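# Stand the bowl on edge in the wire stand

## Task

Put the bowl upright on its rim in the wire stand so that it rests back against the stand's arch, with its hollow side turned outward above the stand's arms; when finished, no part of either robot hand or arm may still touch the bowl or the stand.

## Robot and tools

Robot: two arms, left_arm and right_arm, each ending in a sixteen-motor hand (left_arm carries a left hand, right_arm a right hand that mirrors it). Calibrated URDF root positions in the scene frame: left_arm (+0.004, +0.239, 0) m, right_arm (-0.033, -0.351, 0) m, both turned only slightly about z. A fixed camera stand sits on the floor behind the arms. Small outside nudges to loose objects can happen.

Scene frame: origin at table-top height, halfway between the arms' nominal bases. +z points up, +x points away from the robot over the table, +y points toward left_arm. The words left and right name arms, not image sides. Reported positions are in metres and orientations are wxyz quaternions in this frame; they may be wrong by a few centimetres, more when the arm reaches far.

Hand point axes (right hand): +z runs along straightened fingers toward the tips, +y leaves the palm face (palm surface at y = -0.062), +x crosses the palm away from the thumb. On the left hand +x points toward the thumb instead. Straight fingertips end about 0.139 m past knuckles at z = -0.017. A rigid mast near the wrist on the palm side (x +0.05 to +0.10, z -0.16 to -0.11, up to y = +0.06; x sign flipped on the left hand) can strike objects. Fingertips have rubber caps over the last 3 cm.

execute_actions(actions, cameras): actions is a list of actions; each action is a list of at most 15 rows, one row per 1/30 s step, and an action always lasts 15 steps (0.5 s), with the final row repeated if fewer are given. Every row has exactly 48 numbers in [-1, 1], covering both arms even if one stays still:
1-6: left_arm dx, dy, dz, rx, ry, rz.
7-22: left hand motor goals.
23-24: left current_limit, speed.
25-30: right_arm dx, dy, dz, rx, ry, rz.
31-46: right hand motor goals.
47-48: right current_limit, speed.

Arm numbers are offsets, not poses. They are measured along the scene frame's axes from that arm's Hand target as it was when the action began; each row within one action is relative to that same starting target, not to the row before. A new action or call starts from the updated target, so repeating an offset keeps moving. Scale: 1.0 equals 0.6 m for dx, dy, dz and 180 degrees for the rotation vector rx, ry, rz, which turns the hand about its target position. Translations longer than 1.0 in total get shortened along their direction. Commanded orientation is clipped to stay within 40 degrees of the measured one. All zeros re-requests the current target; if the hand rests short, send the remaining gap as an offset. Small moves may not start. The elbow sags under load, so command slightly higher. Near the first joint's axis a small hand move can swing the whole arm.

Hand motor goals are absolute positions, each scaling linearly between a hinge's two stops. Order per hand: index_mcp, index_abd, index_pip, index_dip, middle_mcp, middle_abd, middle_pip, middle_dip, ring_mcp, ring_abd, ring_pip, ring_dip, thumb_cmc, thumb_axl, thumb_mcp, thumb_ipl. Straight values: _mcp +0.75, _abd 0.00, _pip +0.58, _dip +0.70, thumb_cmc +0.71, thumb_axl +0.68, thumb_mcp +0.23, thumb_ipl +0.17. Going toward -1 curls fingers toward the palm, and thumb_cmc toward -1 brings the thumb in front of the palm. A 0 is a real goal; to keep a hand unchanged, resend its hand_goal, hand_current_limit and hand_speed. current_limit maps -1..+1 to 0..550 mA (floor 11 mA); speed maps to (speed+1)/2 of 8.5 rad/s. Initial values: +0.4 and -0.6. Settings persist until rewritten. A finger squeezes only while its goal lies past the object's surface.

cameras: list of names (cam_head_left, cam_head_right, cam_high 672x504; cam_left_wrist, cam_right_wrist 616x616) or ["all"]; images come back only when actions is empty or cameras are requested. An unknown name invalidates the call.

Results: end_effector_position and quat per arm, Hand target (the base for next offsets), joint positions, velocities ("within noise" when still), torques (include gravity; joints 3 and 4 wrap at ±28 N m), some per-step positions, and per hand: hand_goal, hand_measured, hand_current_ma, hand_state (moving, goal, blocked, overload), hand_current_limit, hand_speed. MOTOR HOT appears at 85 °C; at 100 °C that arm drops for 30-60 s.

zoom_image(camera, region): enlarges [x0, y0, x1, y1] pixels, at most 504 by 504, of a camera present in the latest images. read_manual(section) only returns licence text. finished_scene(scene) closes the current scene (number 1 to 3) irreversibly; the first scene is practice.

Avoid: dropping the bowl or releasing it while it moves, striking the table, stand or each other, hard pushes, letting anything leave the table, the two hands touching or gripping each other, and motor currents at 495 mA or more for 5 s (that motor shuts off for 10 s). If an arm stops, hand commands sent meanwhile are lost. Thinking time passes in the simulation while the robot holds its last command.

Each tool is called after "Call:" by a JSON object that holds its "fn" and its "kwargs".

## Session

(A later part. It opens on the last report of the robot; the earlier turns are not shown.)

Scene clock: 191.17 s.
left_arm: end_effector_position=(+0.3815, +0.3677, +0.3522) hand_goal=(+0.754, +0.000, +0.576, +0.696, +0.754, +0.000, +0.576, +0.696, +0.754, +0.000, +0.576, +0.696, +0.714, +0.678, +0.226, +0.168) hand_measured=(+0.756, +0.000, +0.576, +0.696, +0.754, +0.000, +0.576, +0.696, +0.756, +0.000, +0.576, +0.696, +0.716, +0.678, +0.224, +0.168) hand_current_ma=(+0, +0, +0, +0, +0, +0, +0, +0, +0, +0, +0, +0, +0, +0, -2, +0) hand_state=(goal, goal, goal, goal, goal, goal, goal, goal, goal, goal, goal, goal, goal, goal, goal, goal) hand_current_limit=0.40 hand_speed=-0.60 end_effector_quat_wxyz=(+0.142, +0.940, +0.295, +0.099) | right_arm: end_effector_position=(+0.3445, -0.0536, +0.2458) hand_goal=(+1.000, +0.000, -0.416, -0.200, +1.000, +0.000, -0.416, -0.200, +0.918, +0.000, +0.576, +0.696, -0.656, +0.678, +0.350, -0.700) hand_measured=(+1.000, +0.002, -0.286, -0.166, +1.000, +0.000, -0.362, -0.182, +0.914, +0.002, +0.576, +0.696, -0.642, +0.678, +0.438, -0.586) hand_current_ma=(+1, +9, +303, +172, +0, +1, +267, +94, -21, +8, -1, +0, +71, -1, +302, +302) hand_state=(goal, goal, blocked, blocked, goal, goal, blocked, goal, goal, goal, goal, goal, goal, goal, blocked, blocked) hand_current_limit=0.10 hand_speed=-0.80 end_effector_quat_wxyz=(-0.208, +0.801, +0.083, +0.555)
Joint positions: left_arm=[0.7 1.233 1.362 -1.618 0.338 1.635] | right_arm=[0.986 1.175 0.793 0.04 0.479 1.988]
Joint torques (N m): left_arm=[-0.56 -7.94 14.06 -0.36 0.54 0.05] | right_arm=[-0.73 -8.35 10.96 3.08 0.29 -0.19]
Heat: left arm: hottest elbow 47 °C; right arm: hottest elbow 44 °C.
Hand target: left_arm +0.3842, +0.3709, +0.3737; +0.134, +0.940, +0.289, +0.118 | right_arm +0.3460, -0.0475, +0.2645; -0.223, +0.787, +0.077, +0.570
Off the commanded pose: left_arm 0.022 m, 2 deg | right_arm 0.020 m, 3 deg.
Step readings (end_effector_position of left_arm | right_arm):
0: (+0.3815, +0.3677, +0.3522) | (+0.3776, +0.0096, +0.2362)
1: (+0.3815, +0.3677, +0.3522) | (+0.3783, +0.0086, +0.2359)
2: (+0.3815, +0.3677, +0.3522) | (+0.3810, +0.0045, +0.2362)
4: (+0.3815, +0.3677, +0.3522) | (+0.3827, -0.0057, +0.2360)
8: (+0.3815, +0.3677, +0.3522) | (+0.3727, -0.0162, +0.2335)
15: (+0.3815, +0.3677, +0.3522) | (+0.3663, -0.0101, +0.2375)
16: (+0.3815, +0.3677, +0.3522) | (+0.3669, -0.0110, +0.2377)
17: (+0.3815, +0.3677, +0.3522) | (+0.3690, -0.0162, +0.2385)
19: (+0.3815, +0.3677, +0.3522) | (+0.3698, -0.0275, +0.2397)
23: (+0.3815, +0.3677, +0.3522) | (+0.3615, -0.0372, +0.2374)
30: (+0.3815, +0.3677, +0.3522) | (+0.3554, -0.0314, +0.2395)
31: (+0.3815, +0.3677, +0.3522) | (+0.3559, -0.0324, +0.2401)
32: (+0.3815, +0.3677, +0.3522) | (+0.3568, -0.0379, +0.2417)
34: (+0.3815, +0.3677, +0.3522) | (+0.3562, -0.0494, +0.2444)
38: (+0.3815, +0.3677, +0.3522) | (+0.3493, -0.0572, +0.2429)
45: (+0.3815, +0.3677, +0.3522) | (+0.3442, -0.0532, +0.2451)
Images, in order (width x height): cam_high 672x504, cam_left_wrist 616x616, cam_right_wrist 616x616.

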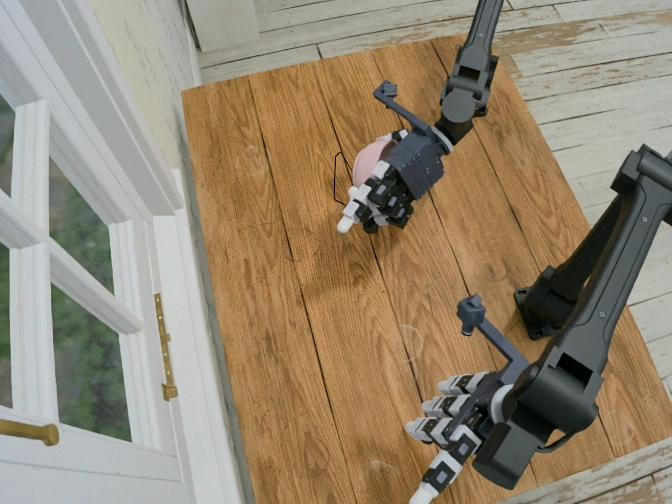

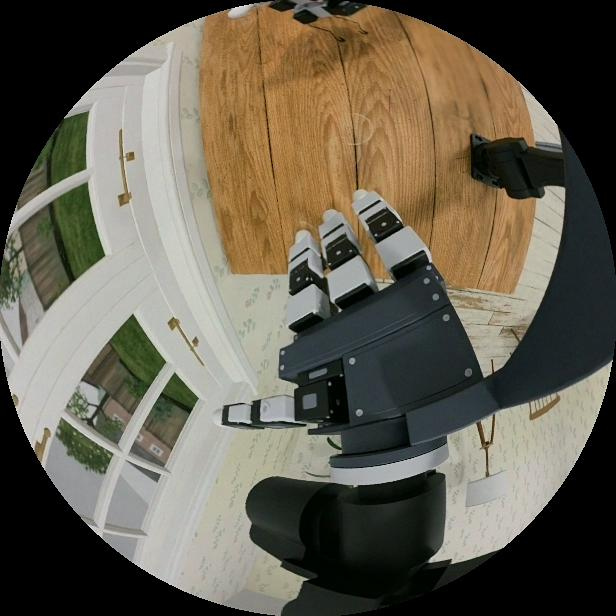

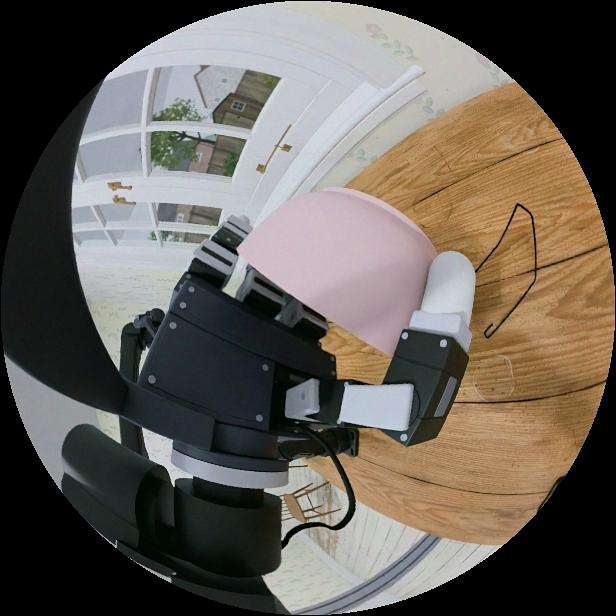

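Call:
{"fn": "execute_actions", "kwargs": {"actions": [[[0,0,0,0,0,0,0.754,0,0.576,0.696,0.754,0,0.576,0.696,0.754,0,0.576,0.696,0.714,0.678,0.226,0.168,0.4,-0.6,-0.019,-0.0354,0,-0.00768,-0.027,-0.06216,1,0,-0.416,-0.2,1,0,-0.416,-0.2,0.918,0,0.576,0.696,-0.657,0.678,0.35,-0.7,0.1,-0.8]],[[0,0,0,0,0,0,0.754,0,0.576,0.696,0.754,0,0.576,0.696,0.754,0,0.576,0.696,0.714,0.678,0.226,0.168,0.4,-0.6,-0.019,-0.0354,0,-0.00768,-0.027,-0.06216,1,0,-0.416,-0.2,1,0,-0.416,-0.2,0.918,0,0.576,0.696,-0.657,0.678,0.35,-0.7,0.1,-0.8]]], "cameras": ["cam_right_wrist","cam_high","cam_left_wrist"]}}

Call:
{"fn": "zoom_image", "kwargs": {"camera": "cam_right_wrist", "region": [420, 200, 616, 400]}}

Call:
{"fn": "zoom_image", "kwargs": {"camera": "cam_high", "region": [310, 80, 430, 230]}}

Scene clock: 201.63 s.
left_arm: end_effector_position=(+0.3815, +0.3677, +0.3522) hand_goal=(+0.754, +0.000, +0.576, +0.696, +0.754, +0.000, +0.576, +0.696, +0.754, +0.000, +0.576, +0.696, +0.714, +0.678, +0.226, +0.168) hand_measured=(+0.756, +0.000, +0.576, +0.696, +0.754, +0.000, +0.576, +0.696, +0.756, +0.000, +0.576, +0.696, +0.716, +0.678, +0.224, +0.168) hand_current_ma=(+0, +0, +0, +0, +0, +0, +0, +0, +0, +0, +0, +0, +0, +0, -2, +0) hand_state=(goal, goal, goal, goal, goal, goal, goal, goal, goal, goal, goal, goal, goal, goal, goal, goal) hand_current_limit=0.40 hand_speed=-0.60 end_effector_quat_wxyz=(+0.142, +0.940, +0.295, +0.099) | right_arm: end_effector_position=(+0.3228, -0.0965, +0.2571) hand_goal=(+1.000, +0.000, -0.416, -0.200, +1.000, +0.000, -0.416, -0.200, +0.918, +0.000, +0.576, +0.696, -0.656, +0.678, +0.350, -0.700) hand_measured=(+1.000, +0.002, -0.286, -0.166, +1.000, +0.000, -0.364, -0.182, +0.916, +0.002, +0.576, +0.696, -0.642, +0.678, +0.438, -0.586) hand_current_ma=(+1, +11, +302, +172, +0, +1, +261, +94, -10, +10, -1, +0, +75, +0, +303, +303) hand_state=(goal, goal, blocked, blocked, goal, goal, blocked, goal, goal, goal, goal, goal, goal, goal, blocked, blocked) hand_current_limit=0.10 hand_speed=-0.80 end_effector_quat_wxyz=(-0.076, +0.748, -0.045, +0.658)
Joint positions: left_arm=[0.7 1.233 1.362 -1.618 0.338 1.635] | right_arm=[1.077 1.243 0.754 0.264 0.99 1.934]
Joint torques (N m): left_arm=[-1.08 -8.41 13.86 -0.28 0.55 0.07] | right_arm=[0.32 -8.12 9.98 2.59 0.37 -0.28]
Heat: left arm: hottest elbow 47 °C; right arm: hottest elbow 43 °C.
Hand target: left_arm +0.3842, +0.3709, +0.3737; +0.134, +0.940, +0.289, +0.118 | right_arm +0.3231, -0.0901, +0.2646; -0.082, +0.741, -0.045, +0.665
Off the commanded pose: left_arm 0.022 m, 2 deg | right_arm 0.010 m, 1 deg.
Step readings (end_effector_position of left_arm | right_arm):
0: (+0.3815, +0.3677, +0.3522) | (+0.3445, -0.0536, +0.2458)
1: (+0.3815, +0.3677, +0.3522) | (+0.3446, -0.0546, +0.2462)
2: (+0.3815, +0.3677, +0.3522) | (+0.3441, -0.0595, +0.2481)
4: (+0.3815, +0.3677, +0.3522) | (+0.3410, -0.0716, +0.2531)
8: (+0.3815, +0.3677, +0.3522) | (+0.3350, -0.0791, +0.2561)
15: (+0.3815, +0.3677, +0.3522) | (+0.3326, -0.0751, +0.2563)
16: (+0.3815, +0.3677, +0.3522) | (+0.3327, -0.0761, +0.2565)
17: (+0.3815, +0.3677, +0.3522) | (+0.3315, -0.0807, +0.2577)
19: (+0.3815, +0.3677, +0.3522) | (+0.3268, -0.0916, +0.2608)
23: (+0.3815, +0.3677, +0.3522) | (+0.3229, -0.0984, +0.2589)
30: (+0.3815, +0.3677, +0.3522) | (+0.3225, -0.0962, +0.2550)
Images, in order (width x height): cam_high 672x504, cam_left_wrist 616x616, cam_right_wrist 616x616.

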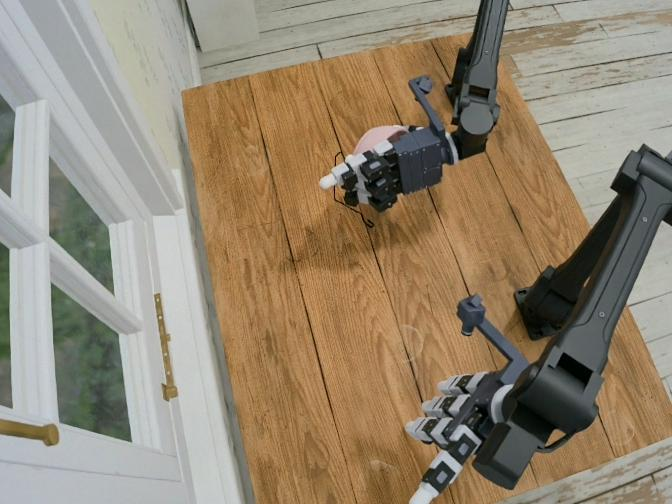

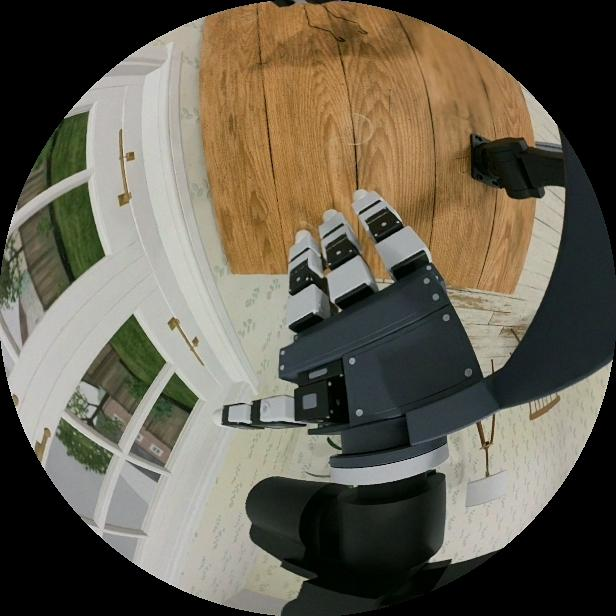

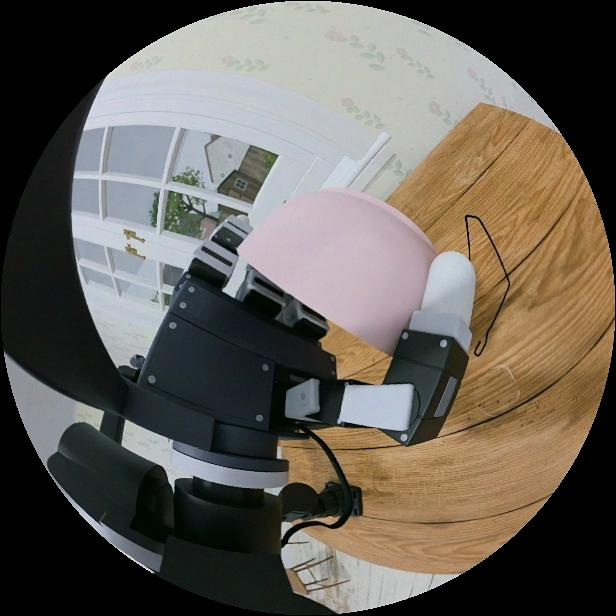

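Scaled by 2.520 from the camera's 616x616 image, which has a finer 880x880 frame.

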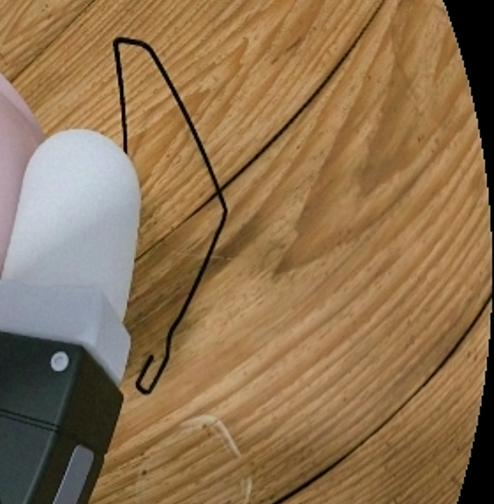

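Scaled by 3.360.

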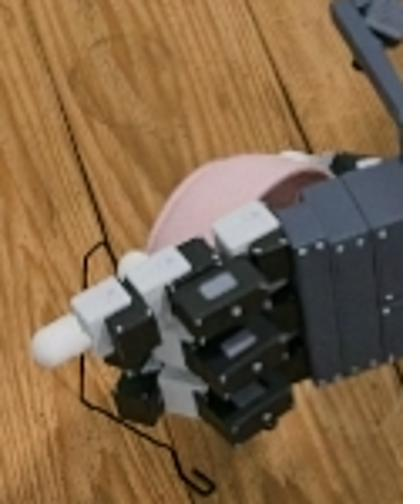

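Call:
{"fn": "zoom_image", "kwargs": {"camera": "cam_high", "region": [325, 110, 425, 210]}}

Scaled by 5.040.

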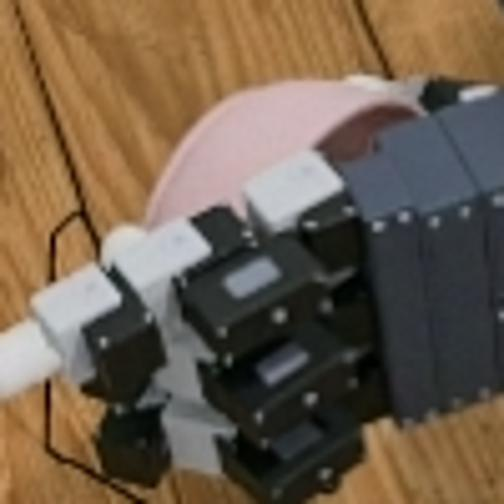

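Call:
{"fn": "execute_actions", "kwargs": {"actions": [[[0,-0.04,0,-0.1,0,0,0.754,0,0.576,0.696,0.754,0,0.576,0.696,0.754,0,0.576,0.696,0.714,0.678,0.226,0.168,0.4,-0.6,0,0,-0.05,0,0,0,1,0,-0.416,-0.2,1,0,-0.416,-0.2,0.918,0,0.576,0.696,-0.657,0.678,0.35,-0.7,0.1,-0.8]],[[0,-0.04,0,-0.1,0,0,0.754,0,0.576,0.696,0.754,0,0.576,0.696,0.754,0,0.576,0.696,0.714,0.678,0.226,0.168,0.4,-0.6,0,0,0,0,0,0,1,0,-0.416,-0.2,1,0,-0.416,-0.2,0.918,0,0.576,0.696,-0.657,0.678,0.35,-0.7,0.1,-0.8]]], "cameras": ["cam_right_wrist","cam_high","cam_left_wrist"]}}

Call:
{"fn": "zoom_image", "kwargs": {"camera": "cam_left_wrist", "region": [220, 0, 380, 160]}}

Scene clock: 217.13 s.
left_arm: end_effector_position=(+0.3858, +0.3221, +0.3727) hand_goal=(+0.754, +0.000, +0.576, +0.696, +0.754, +0.000, +0.576, +0.696, +0.754, +0.000, +0.576, +0.696, +0.714, +0.678, +0.226, +0.168) hand_measured=(+0.762, +0.000, +0.576, +0.696, +0.760, +0.000, +0.576, +0.696, +0.762, +0.000, +0.576, +0.696, +0.720, +0.678, +0.224, +0.168) hand_current_ma=(+7, +0, +0, +0, +5, +0, +0, +0, +7, +0, +0, +0, +4, +0, -2, +0) hand_state=(goal, goal, goal, goal, goal, goal, goal, goal, goal, goal, goal, goal, goal, goal, goal, goal) hand_current_limit=0.40 hand_speed=-0.60 end_effector_quat_wxyz=(+0.406, +0.848, +0.329, +0.089) | right_arm: end_effector_position=(+0.3225, -0.0972, +0.2239) hand_goal=(+1.000, +0.000, -0.416, -0.200, +1.000, +0.000, -0.416, -0.200, +0.918, +0.000, +0.576, +0.696, -0.656, +0.678, +0.350, -0.700) hand_measured=(+1.000, +0.002, -0.286, -0.166, +1.000, +0.000, -0.364, -0.182, +0.916, +0.002, +0.576, +0.696, -0.640, +0.678, +0.438, -0.586) hand_current_ma=(+1, +11, +303, +172, +0, +1, +261, +94, -10, +10, -1, +0, +77, +0, +302, +303) hand_state=(goal, goal, blocked, blocked, goal, goal, blocked, goal, goal, goal, goal, goal, goal, goal, blocked, blocked) hand_current_limit=0.10 hand_speed=-0.80 end_effector_quat_wxyz=(-0.073, +0.749, -0.042, +0.657)
Joint positions: left_arm=[0.729 1.232 1.201 -1.687 0.848 1.612] | right_arm=[1.077 1.298 0.702 0.365 0.99 1.932]
Joint torques (N m): left_arm=[-0.21 -7.18 9.51 -0.47 1.07 -0.04] | right_arm=[-0.03 -8.41 9.66 2.66 0.35 -0.3]
Heat: left arm: hottest elbow 47 °C; right arm: hottest elbow 42 °C.
Hand target: left_arm +0.3842, +0.3230, +0.3737; +0.418, +0.853, +0.311, +0.023 | right_arm +0.3232, -0.0900, +0.2346; -0.082, +0.741, -0.045, +0.664
Off the commanded pose: left_arm 0.002 m, 8 deg | right_arm 0.013 m, 2 deg.
joint sent to its limit (left arm) — joint 4 (wrist pitch), lower limit. The joint targets are off in orientation, not in position.
Step readings (end_effector_position of left_arm | right_arm):
0: (+0.3815, +0.3677, +0.3522) | (+0.3228, -0.0965, +0.2571)
1: (+0.3818, +0.3669, +0.3530) | (+0.3229, -0.0965, +0.2569)
2: (+0.3834, +0.3634, +0.3581) | (+0.3229, -0.0965, +0.2563)
4: (+0.3862, +0.3535, +0.3725) | (+0.3229, -0.0964, +0.2523)
8: (+0.3865, +0.3452, +0.3831) | (+0.3223, -0.0975, +0.2357)
15: (+0.3843, +0.3421, +0.3791) | (+0.3223, -0.0976, +0.2231)
16: (+0.3846, +0.3416, +0.3797) | (+0.3223, -0.0974, +0.2234)
17: (+0.3863, +0.3389, +0.3837) | (+0.3224, -0.0973, +0.2235)
19: (+0.3882, +0.3325, +0.3894) | (+0.3225, -0.0973, +0.2237)
23: (+0.3858, +0.3241, +0.3755) | (+0.3225, -0.0972, +0.2238)
30: (+0.3855, +0.3219, +0.3724) | (+0.3225, -0.0972, +0.2239)
Images, in order (width x height): cam_high 672x504, cam_left_wrist 616x616, cam_right_wrist 616x616.

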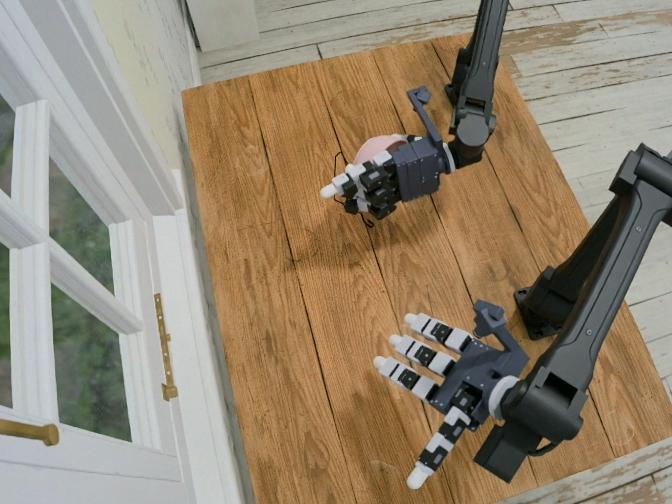

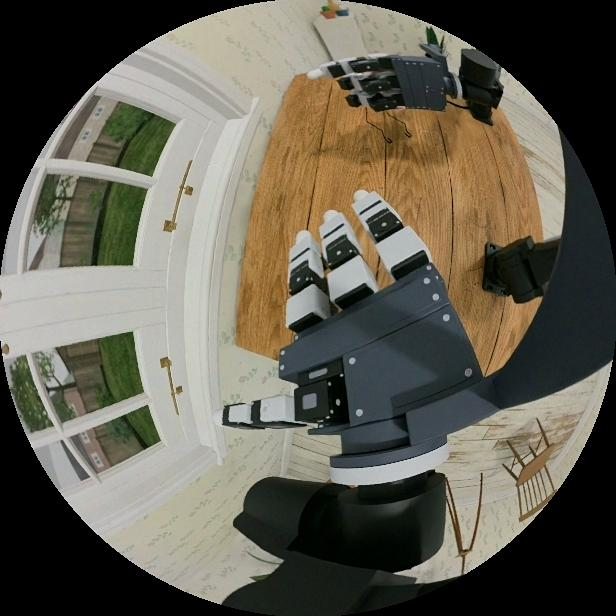

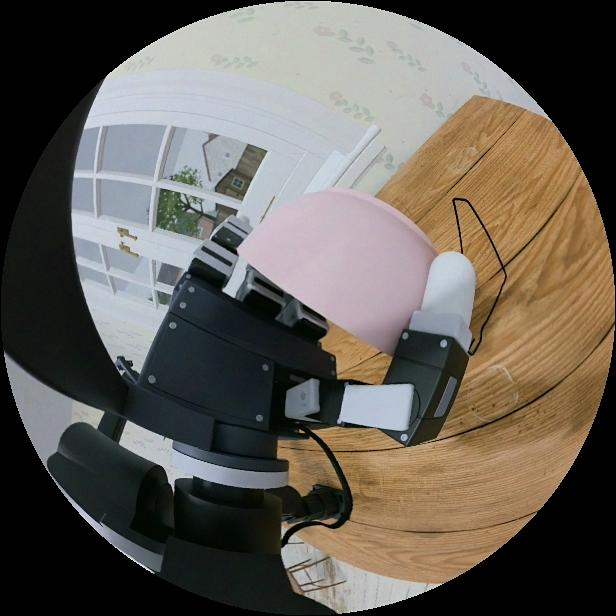

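Scaled by 3.150 from the camera's 616x616 image, which has a finer 880x880 frame.

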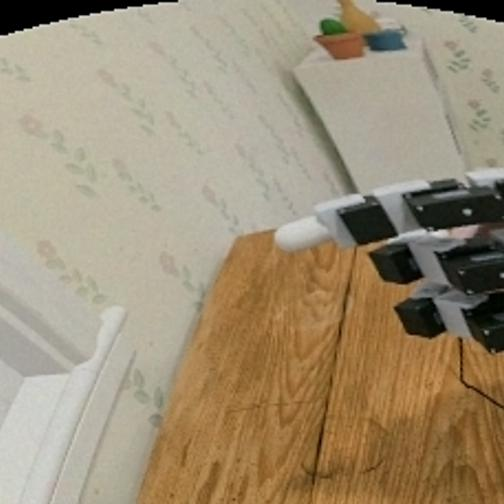

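Call:
{"fn": "zoom_image", "kwargs": {"camera": "cam_left_wrist", "region": [300, 40, 480, 180]}}

Scaled by 2.800 from the camera's 616x616 image, which has a finer 880x880 frame.

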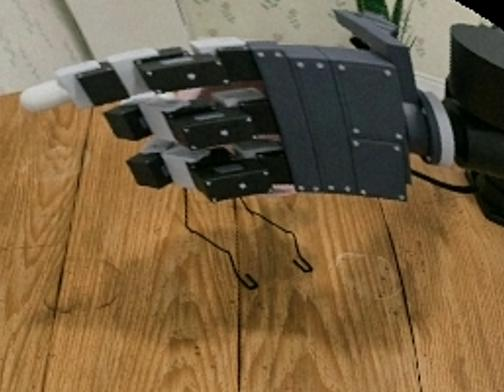

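Call:
{"fn": "execute_actions", "kwargs": {"actions": [[[0,0,0,0,0,0,0.754,0,0.576,0.696,0.754,0,0.576,0.696,0.754,0,0.576,0.696,0.714,0.678,0.226,0.168,0.4,-0.6,0.024,-0.024,-0.058,0,0,0,1,0,-0.416,-0.2,1,0,-0.416,-0.2,0.918,0,0.576,0.696,-0.657,0.678,0.35,-0.7,0.1,-0.8]],[[0,0,0,0,0,0,0.754,0,0.576,0.696,0.754,0,0.576,0.696,0.754,0,0.576,0.696,0.714,0.678,0.226,0.168,0.4,-0.6,0.023,-0.024,-0.058,0,0,0,1,0,-0.416,-0.2,1,0,-0.416,-0.2,0.918,0,0.576,0.696,-0.657,0.678,0.35,-0.7,0.1,-0.8]]], "cameras": ["cam_right_wrist","cam_high","cam_left_wrist"]}}

Call:
{"fn": "zoom_image", "kwargs": {"camera": "cam_right_wrist", "region": [400, 160, 560, 400]}}

Call:
{"fn": "zoom_image", "kwargs": {"camera": "cam_left_wrist", "region": [300, 40, 480, 180]}}

Call:
{"fn": "zoom_image", "kwargs": {"camera": "cam_high", "region": [310, 110, 430, 230]}}

Scene clock: 229.83 s.
left_arm: end_effector_position=(+0.3859, +0.3222, +0.3727) hand_goal=(+0.754, +0.000, +0.576, +0.696, +0.754, +0.000, +0.576, +0.696, +0.754, +0.000, +0.576, +0.696, +0.714, +0.678, +0.226, +0.168) hand_measured=(+0.762, +0.000, +0.576, +0.696, +0.760, +0.000, +0.576, +0.696, +0.762, +0.000, +0.576, +0.696, +0.720, +0.678, +0.224, +0.168) hand_current_ma=(+7, +0, +0, +0, +5, +0, +0, +0, +7, +0, +0, +0, +4, +0, -2, +0) hand_state=(goal, goal, goal, goal, goal, goal, goal, goal, goal, goal, goal, goal, goal, goal, goal, goal) hand_current_limit=0.40 hand_speed=-0.60 end_effector_quat_wxyz=(+0.406, +0.848, +0.330, +0.089) | right_arm: end_effector_position=(+0.3457, -0.1223, +0.1555) hand_goal=(+1.000, +0.000, -0.416, -0.200, +1.000, +0.000, -0.416, -0.200, +0.918, +0.000, +0.576, +0.696, -0.656, +0.678, +0.350, -0.700) hand_measured=(+1.000, +0.002, -0.286, -0.166, +1.000, +0.000, -0.364, -0.182, +0.916, +0.002, +0.576, +0.696, -0.640, +0.678, +0.440, -0.586) hand_current_ma=(+1, +11, +303, +169, +0, +1, +260, +94, -10, +10, -1, +0, +77, +0, +303, +302) hand_state=(goal, goal, blocked, blocked, goal, goal, blocked, goal, goal, goal, goal, goal, goal, goal, blocked, blocked) hand_current_limit=0.10 hand_speed=-0.80 end_effector_quat_wxyz=(-0.076, +0.750, -0.040, +0.656)
Joint positions: left_arm=[0.729 1.232 1.201 -1.687 0.848 1.61] | right_arm=[0.987 1.433 0.587 0.641 0.893 1.9]
Joint torques (N m): left_arm=[-0.67 -7.88 9.48 -0.54 1.05 0.01] | right_arm=[-1.08 -8.53 8.25 2.78 0.1 -0.31]
Heat: left arm: hottest elbow 47 °C; right arm: hottest elbow 42 °C.
Hand target: left_arm +0.3842, +0.3230, +0.3737; +0.418, +0.853, +0.311, +0.023 | right_arm +0.3513, -0.1187, +0.1650; -0.082, +0.741, -0.045, +0.664
Off the commanded pose: left_arm 0.002 m, 8 deg | right_arm 0.012 m, 2 deg.
joint sent to its limit (left arm) — joint 4 (wrist pitch), lower limit. The joint targets are off in orientation, not in position.
Step readings (end_effector_position of left_arm | right_arm):
0: (+0.3858, +0.3221, +0.3727) | (+0.3225, -0.0972, +0.2239)
1: (+0.3858, +0.3221, +0.3727) | (+0.3226, -0.0971, +0.2239)
2: (+0.3858, +0.3221, +0.3727) | (+0.3228, -0.0963, +0.2232)
4: (+0.3859, +0.3221, +0.3727) | (+0.3245, -0.0950, +0.2192)
8: (+0.3859, +0.3221, +0.3727) | (+0.3282, -0.1020, +0.2026)
15: (+0.3859, +0.3222, +0.3727) | (+0.3318, -0.1080, +0.1889)
16: (+0.3859, +0.3222, +0.3727) | (+0.3320, -0.1076, +0.1892)
17: (+0.3859, +0.3222, +0.3727) | (+0.3332, -0.1071, +0.1890)
19: (+0.3859, +0.3222, +0.3727) | (+0.3367, -0.1063, +0.1857)
23: (+0.3859, +0.3222, +0.3727) | (+0.3424, -0.1159, +0.1689)
30: (+0.3859, +0.3222, +0.3727) | (+0.3452, -0.1228, +0.1541)
Images, in order (width x height): cam_high 672x504, cam_left_wrist 616x616, cam_right_wrist 616x616.

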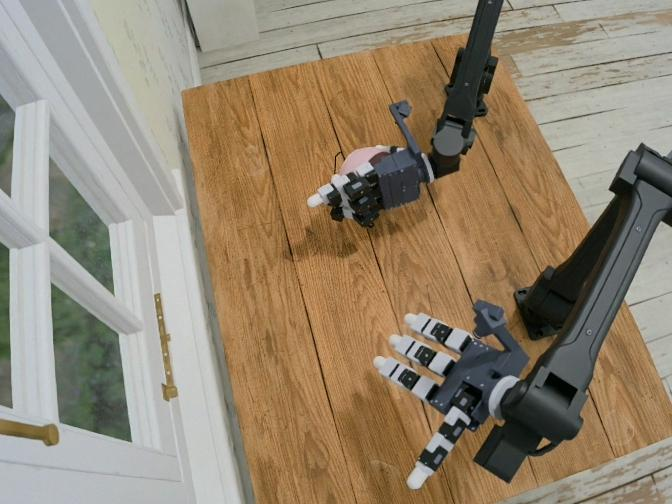

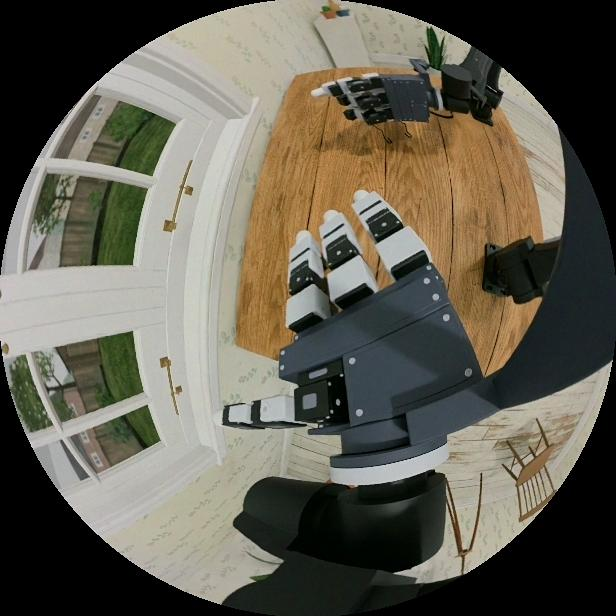

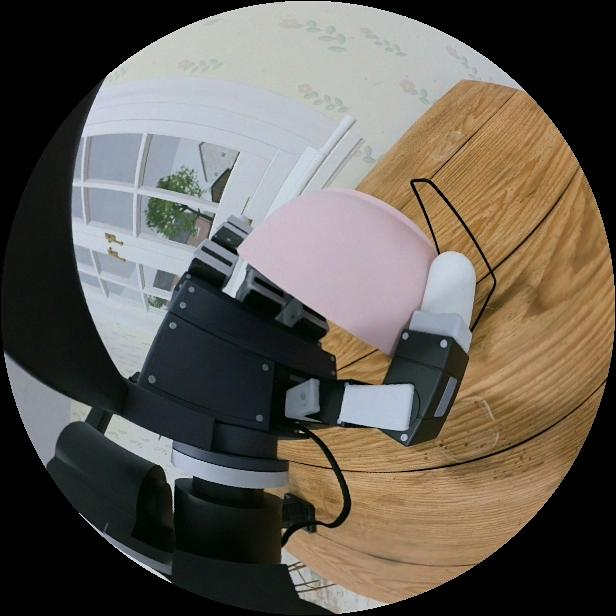

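Scaled by 2.100 from the camera's 616x616 image, which has a finer 880x880 frame.

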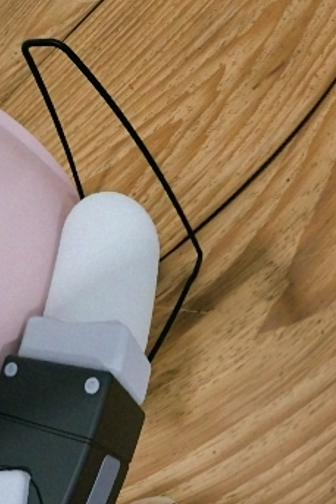

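Scaled by 2.800 from the camera's 616x616 image, which has a finer 880x880 frame.

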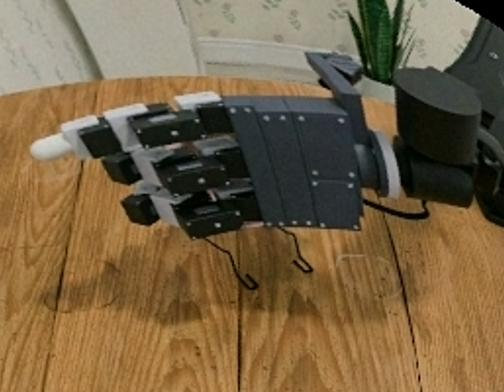

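Scaled by 4.200.

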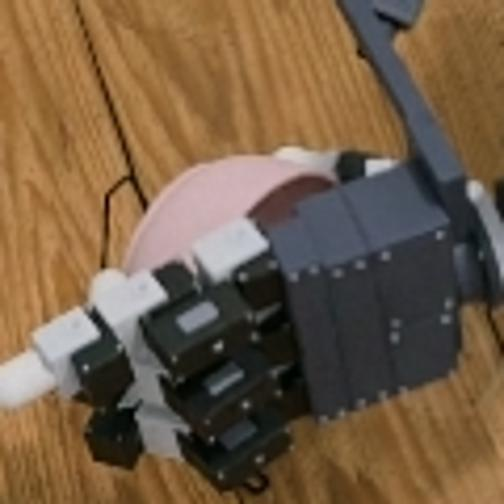

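Call:
{"fn": "execute_actions", "kwargs": {"actions": [[[0,0,0,0,0,0,0.754,0,0.576,0.696,0.754,0,0.576,0.696,0.754,0,0.576,0.696,0.714,0.678,0.226,0.168,0.4,-0.6,0.02,-0.03,-0.055,0,0,0,1,0,-0.416,-0.2,1,0,-0.416,-0.2,0.918,0,0.576,0.696,-0.657,0.678,0.35,-0.7,0.1,-0.8]]], "cameras": ["cam_right_wrist","cam_high","cam_left_wrist"]}}

Call:
{"fn": "zoom_image", "kwargs": {"camera": "cam_right_wrist", "region": [360, 120, 560, 400]}}

Call:
{"fn": "zoom_image", "kwargs": {"camera": "cam_left_wrist", "region": [300, 40, 480, 180]}}

Call:
{"fn": "zoom_image", "kwargs": {"camera": "cam_high", "region": [310, 110, 430, 230]}}

Scene clock: 237.53 s.
left_arm: end_effector_position=(+0.3859, +0.3222, +0.3727) hand_goal=(+0.754, +0.000, +0.576, +0.696, +0.754, +0.000, +0.576, +0.696, +0.754, +0.000, +0.576, +0.696, +0.714, +0.678, +0.226, +0.168) hand_measured=(+0.762, +0.000, +0.576, +0.696, +0.760, +0.000, +0.576, +0.696, +0.762, +0.000, +0.576, +0.696, +0.720, +0.678, +0.224, +0.168) hand_current_ma=(+7, +0, +0, +0, +5, +0, +0, +0, +7, +0, +0, +0, +4, +0, -2, +0) hand_state=(goal, goal, goal, goal, goal, goal, goal, goal, goal, goal, goal, goal, goal, goal, goal, goal) hand_current_limit=0.40 hand_speed=-0.60 end_effector_quat_wxyz=(+0.406, +0.848, +0.330, +0.089) | right_arm: end_effector_position=(+0.3576, -0.1401, +0.1236) hand_goal=(+1.000, +0.000, -0.416, -0.200, +1.000, +0.000, -0.416, -0.200, +0.918, +0.000, +0.576, +0.696, -0.656, +0.678, +0.350, -0.700) hand_measured=(+1.000, +0.002, -0.286, -0.166, +1.000, +0.000, -0.364, -0.182, +0.916, +0.002, +0.576, +0.696, -0.640, +0.678, +0.440, -0.586) hand_current_ma=(+1, +11, +303, +168, +0, +1, +259, +94, -10, +10, -1, +0, +77, +0, +302, +303) hand_state=(goal, goal, blocked, blocked, goal, goal, blocked, goal, goal, goal, goal, goal, goal, goal, blocked, blocked) hand_current_limit=0.10 hand_speed=-0.80 end_effector_quat_wxyz=(-0.077, +0.750, -0.041, +0.656)
Joint positions: left_arm=[0.729 1.232 1.201 -1.687 0.848 1.61] | right_arm=[0.931 1.514 0.54 0.782 0.838 1.887]
Joint torques (N m): left_arm=[-0.03 -7.65 9.44 -0.69 1.01 0] | right_arm=[-0.67 -8.76 7.42 2.86 0.01 -0.33]
Heat: left arm: hottest elbow 46 °C; right arm: hottest elbow 42 °C.
Hand target: left_arm +0.3842, +0.3230, +0.3737; +0.418, +0.853, +0.311, +0.023 | right_arm +0.3633, -0.1368, +0.1320; -0.082, +0.741, -0.045, +0.664
Off the commanded pose: left_arm 0.002 m, 8 deg | right_arm 0.011 m, 2 deg.
joint sent to its limit (left arm) — joint 4 (wrist pitch), lower limit. The joint targets are off in orientation, not in position.
Step readings (end_effector_position of left_arm | right_arm):
0: (+0.3859, +0.3222, +0.3727) | (+0.3457, -0.1224, +0.1556)
1: (+0.3859, +0.3222, +0.3727) | (+0.3459, -0.1222, +0.1556)
2: (+0.3859, +0.3222, +0.3727) | (+0.3470, -0.1218, +0.1548)
4: (+0.3859, +0.3222, +0.3727) | (+0.3501, -0.1214, +0.1517)
8: (+0.3859, +0.3222, +0.3727) | (+0.3550, -0.1328, +0.1352)
15: (+0.3859, +0.3222, +0.3727) | (+0.3571, -0.1405, +0.1221)
Images, in order (width x height): cam_high 672x504, cam_left_wrist 616x616, cam_right_wrist 616x616.

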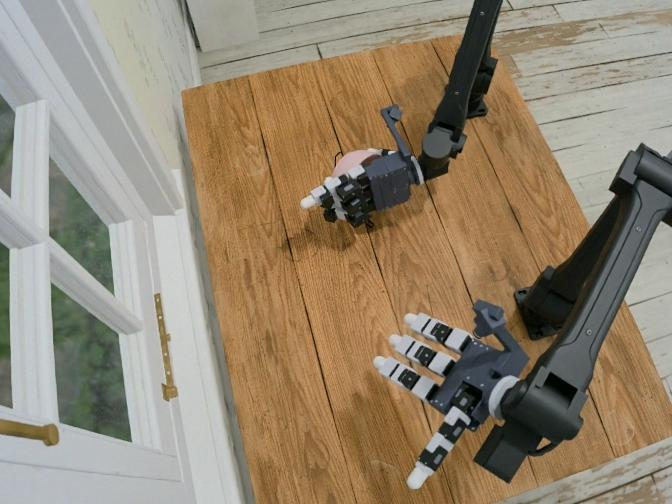

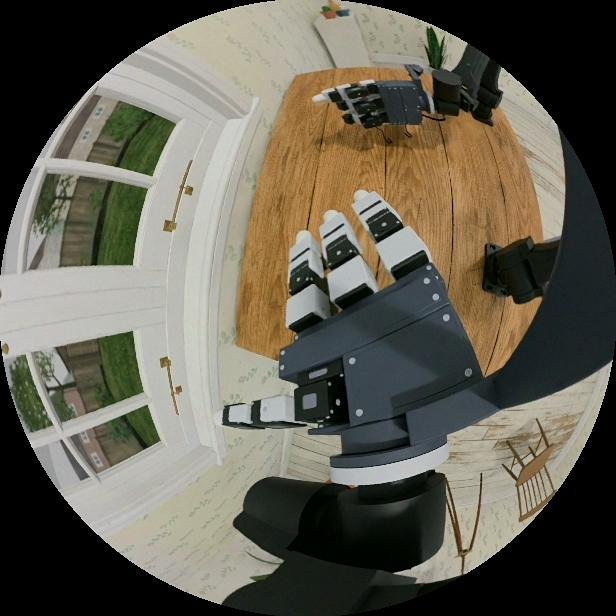

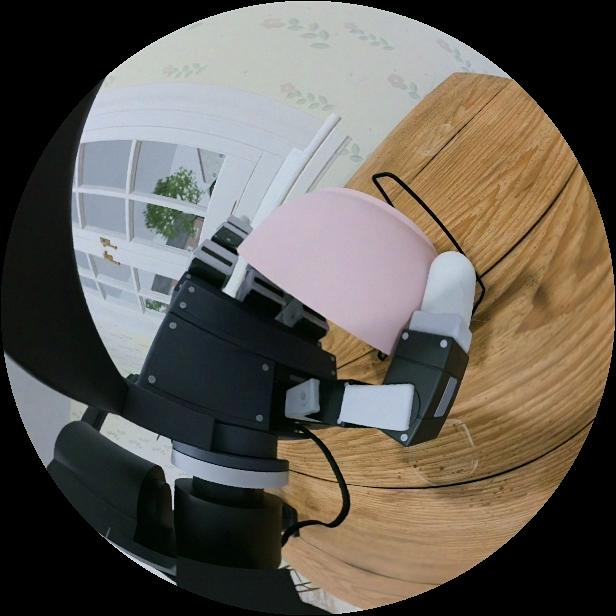

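Scaled by 1.800 from the camera's 616x616 image, which has a finer 880x880 frame.

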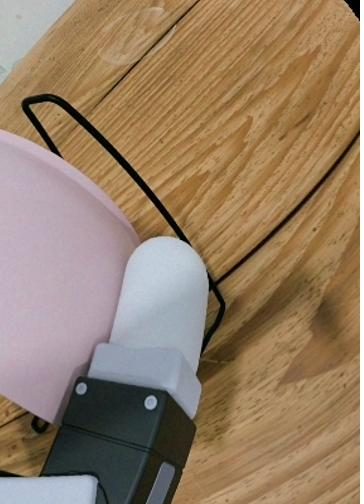

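Scaled by 2.800 from the camera's 616x616 image, which has a finer 880x880 frame.

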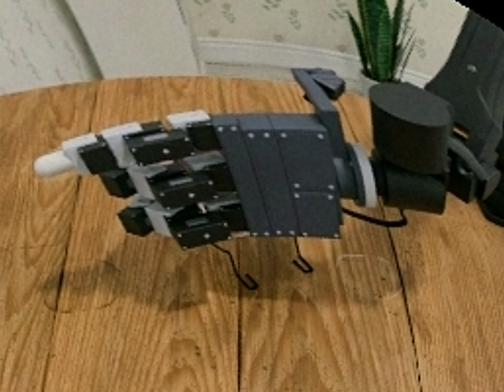

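Scaled by 4.200.

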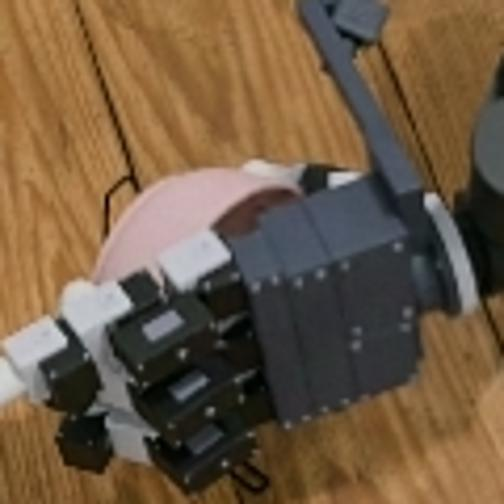

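Call:
{"fn": "execute_actions", "kwargs": {"actions": [[[0,0,0,0,0,0,0.754,0,0.576,0.696,0.754,0,0.576,0.696,0.754,0,0.576,0.696,0.714,0.678,0.226,0.168,0.4,-0.6,0.015,-0.024,-0.017,0,0,0,1,0,-0.416,-0.2,1,0,-0.416,-0.2,0.918,0,0.576,0.696,-0.657,0.678,0.35,-0.7,0.1,-0.8]]], "cameras": ["cam_right_wrist","cam_head_left","cam_left_wrist","cam_high"]}}

Call:
{"fn": "zoom_image", "kwargs": {"camera": "cam_right_wrist", "region": [340, 120, 540, 400]}}

Call:
{"fn": "zoom_image", "kwargs": {"camera": "cam_head_left", "region": [270, 290, 410, 410]}}

Call:
{"fn": "zoom_image", "kwargs": {"camera": "cam_high", "region": [310, 110, 430, 230]}}

Scene clock: 243.97 s.
left_arm: end_effector_position=(+0.3859, +0.3222, +0.3727) hand_goal=(+0.754, +0.000, +0.576, +0.696, +0.754, +0.000, +0.576, +0.696, +0.754, +0.000, +0.576, +0.696, +0.714, +0.678, +0.226, +0.168) hand_measured=(+0.762, +0.000, +0.576, +0.696, +0.760, +0.000, +0.576, +0.696, +0.762, +0.000, +0.576, +0.696, +0.720, +0.678, +0.224, +0.168) hand_current_ma=(+7, +0, +0, +0, +5, +0, +0, +0, +7, +0, +0, +0, +4, +0, -2, +0) hand_state=(goal, goal, goal, goal, goal, goal, goal, goal, goal, goal, goal, goal, goal, goal, goal, goal) hand_current_limit=0.40 hand_speed=-0.60 end_effector_quat_wxyz=(+0.406, +0.848, +0.330, +0.089) | right_arm: end_effector_position=(+0.3676, -0.1524, +0.1168) hand_goal=(+1.000, +0.000, -0.416, -0.200, +1.000, +0.000, -0.416, -0.200, +0.918, +0.000, +0.576, +0.696, -0.656, +0.678, +0.350, -0.700) hand_measured=(+1.000, +0.002, -0.286, -0.166, +1.000, +0.000, -0.364, -0.182, +0.916, +0.002, +0.576, +0.696, -0.640, +0.678, +0.440, -0.586) hand_current_ma=(+1, +11, +303, +168, +0, +1, +259, +94, -10, +10, -1, +0, +77, +0, +302, +302) hand_state=(goal, goal, blocked, blocked, goal, goal, blocked, goal, goal, goal, goal, goal, goal, goal, blocked, blocked) hand_current_limit=0.10 hand_speed=-0.80 end_effector_quat_wxyz=(-0.081, +0.748, -0.043, +0.658)
Joint positions: left_arm=[0.729 1.232 1.201 -1.687 0.848 1.61] | right_arm=[0.886 1.533 0.524 0.834 0.794 1.876]
Joint torques (N m): left_arm=[-0.67 -8.18 9.55 -0.64 1 -0.04] | right_arm=[-1.32 -8.7 6.79 2.84 0.07 -0.34]
Heat: left arm: hottest elbow 46 °C; right arm: hottest elbow 41 °C.
Hand target: left_arm +0.3842, +0.3230, +0.3737; +0.418, +0.853, +0.311, +0.023 | right_arm +0.3723, -0.1512, +0.1217; -0.082, +0.742, -0.045, +0.664
Off the commanded pose: left_arm 0.002 m, 8 deg | right_arm 0.007 m, 1 deg.
joint sent to its limit (left arm) — joint 4 (wrist pitch), lower limit. The joint targets are off in orientation, not in position.
Step readings (end_effector_position of left_arm | right_arm):
0: (+0.3859, +0.3222, +0.3727) | (+0.3576, -0.1401, +0.1237)
1: (+0.3859, +0.3222, +0.3727) | (+0.3578, -0.1400, +0.1237)
2: (+0.3859, +0.3222, +0.3727) | (+0.3586, -0.1395, +0.1236)
4: (+0.3859, +0.3222, +0.3727) | (+0.3612, -0.1393, +0.1233)
8: (+0.3859, +0.3222, +0.3727) | (+0.3656, -0.1470, +0.1207)
15: (+0.3859, +0.3222, +0.3727) | (+0.3674, -0.1526, +0.1164)
Images, in order (width x height): cam_head_left 672x504, cam_high 672x504, cam_left_wrist 616x616, cam_right_wrist 616x616.

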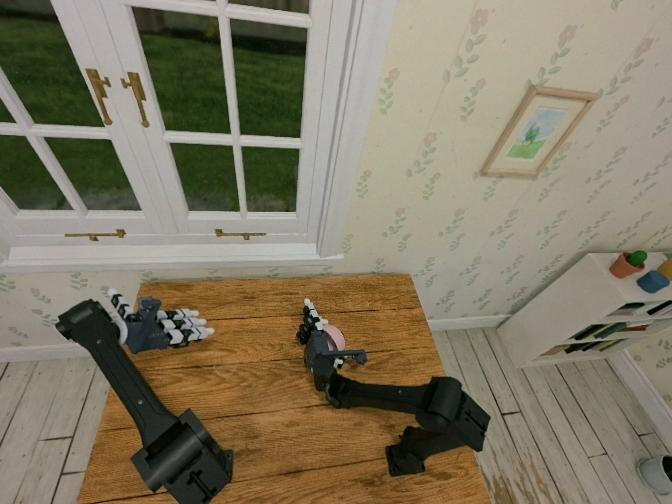

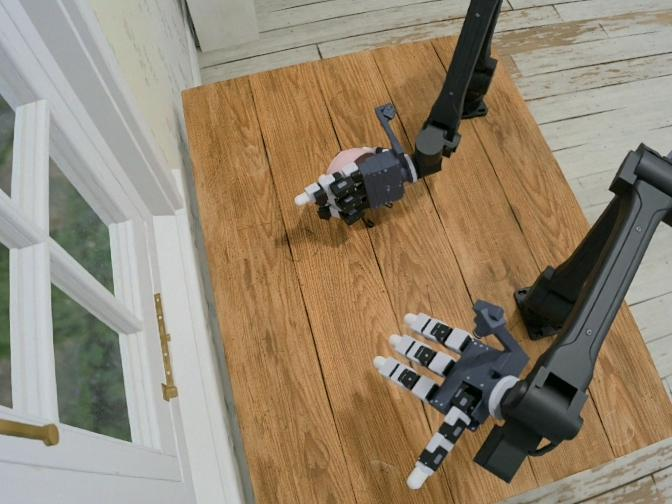

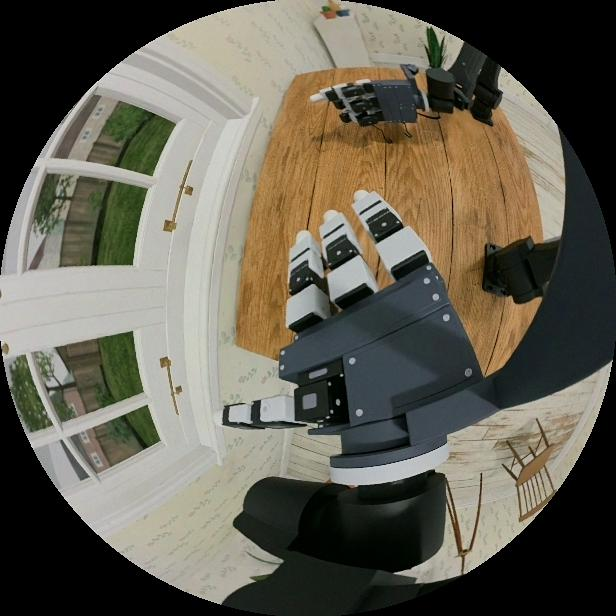

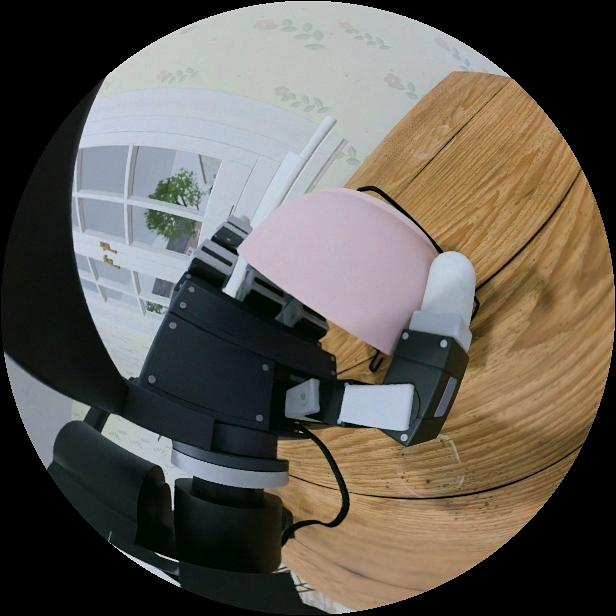

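Scaled by 1.800 from the camera's 616x616 image, which has a finer 880x880 frame.

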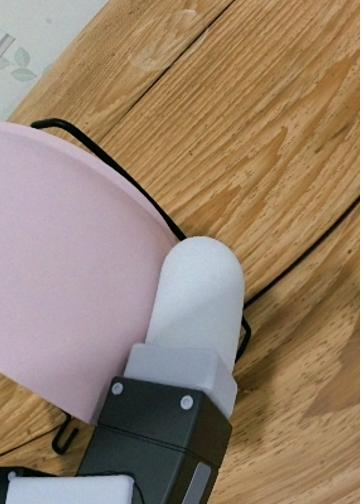

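Scaled by 3.600.

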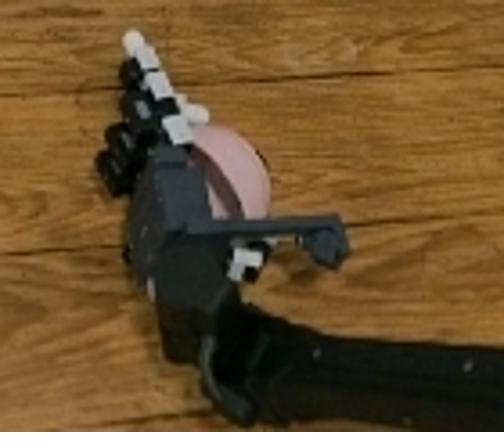

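Scaled by 4.200.

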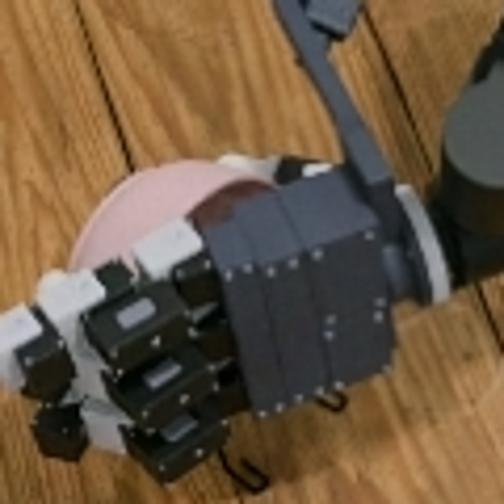

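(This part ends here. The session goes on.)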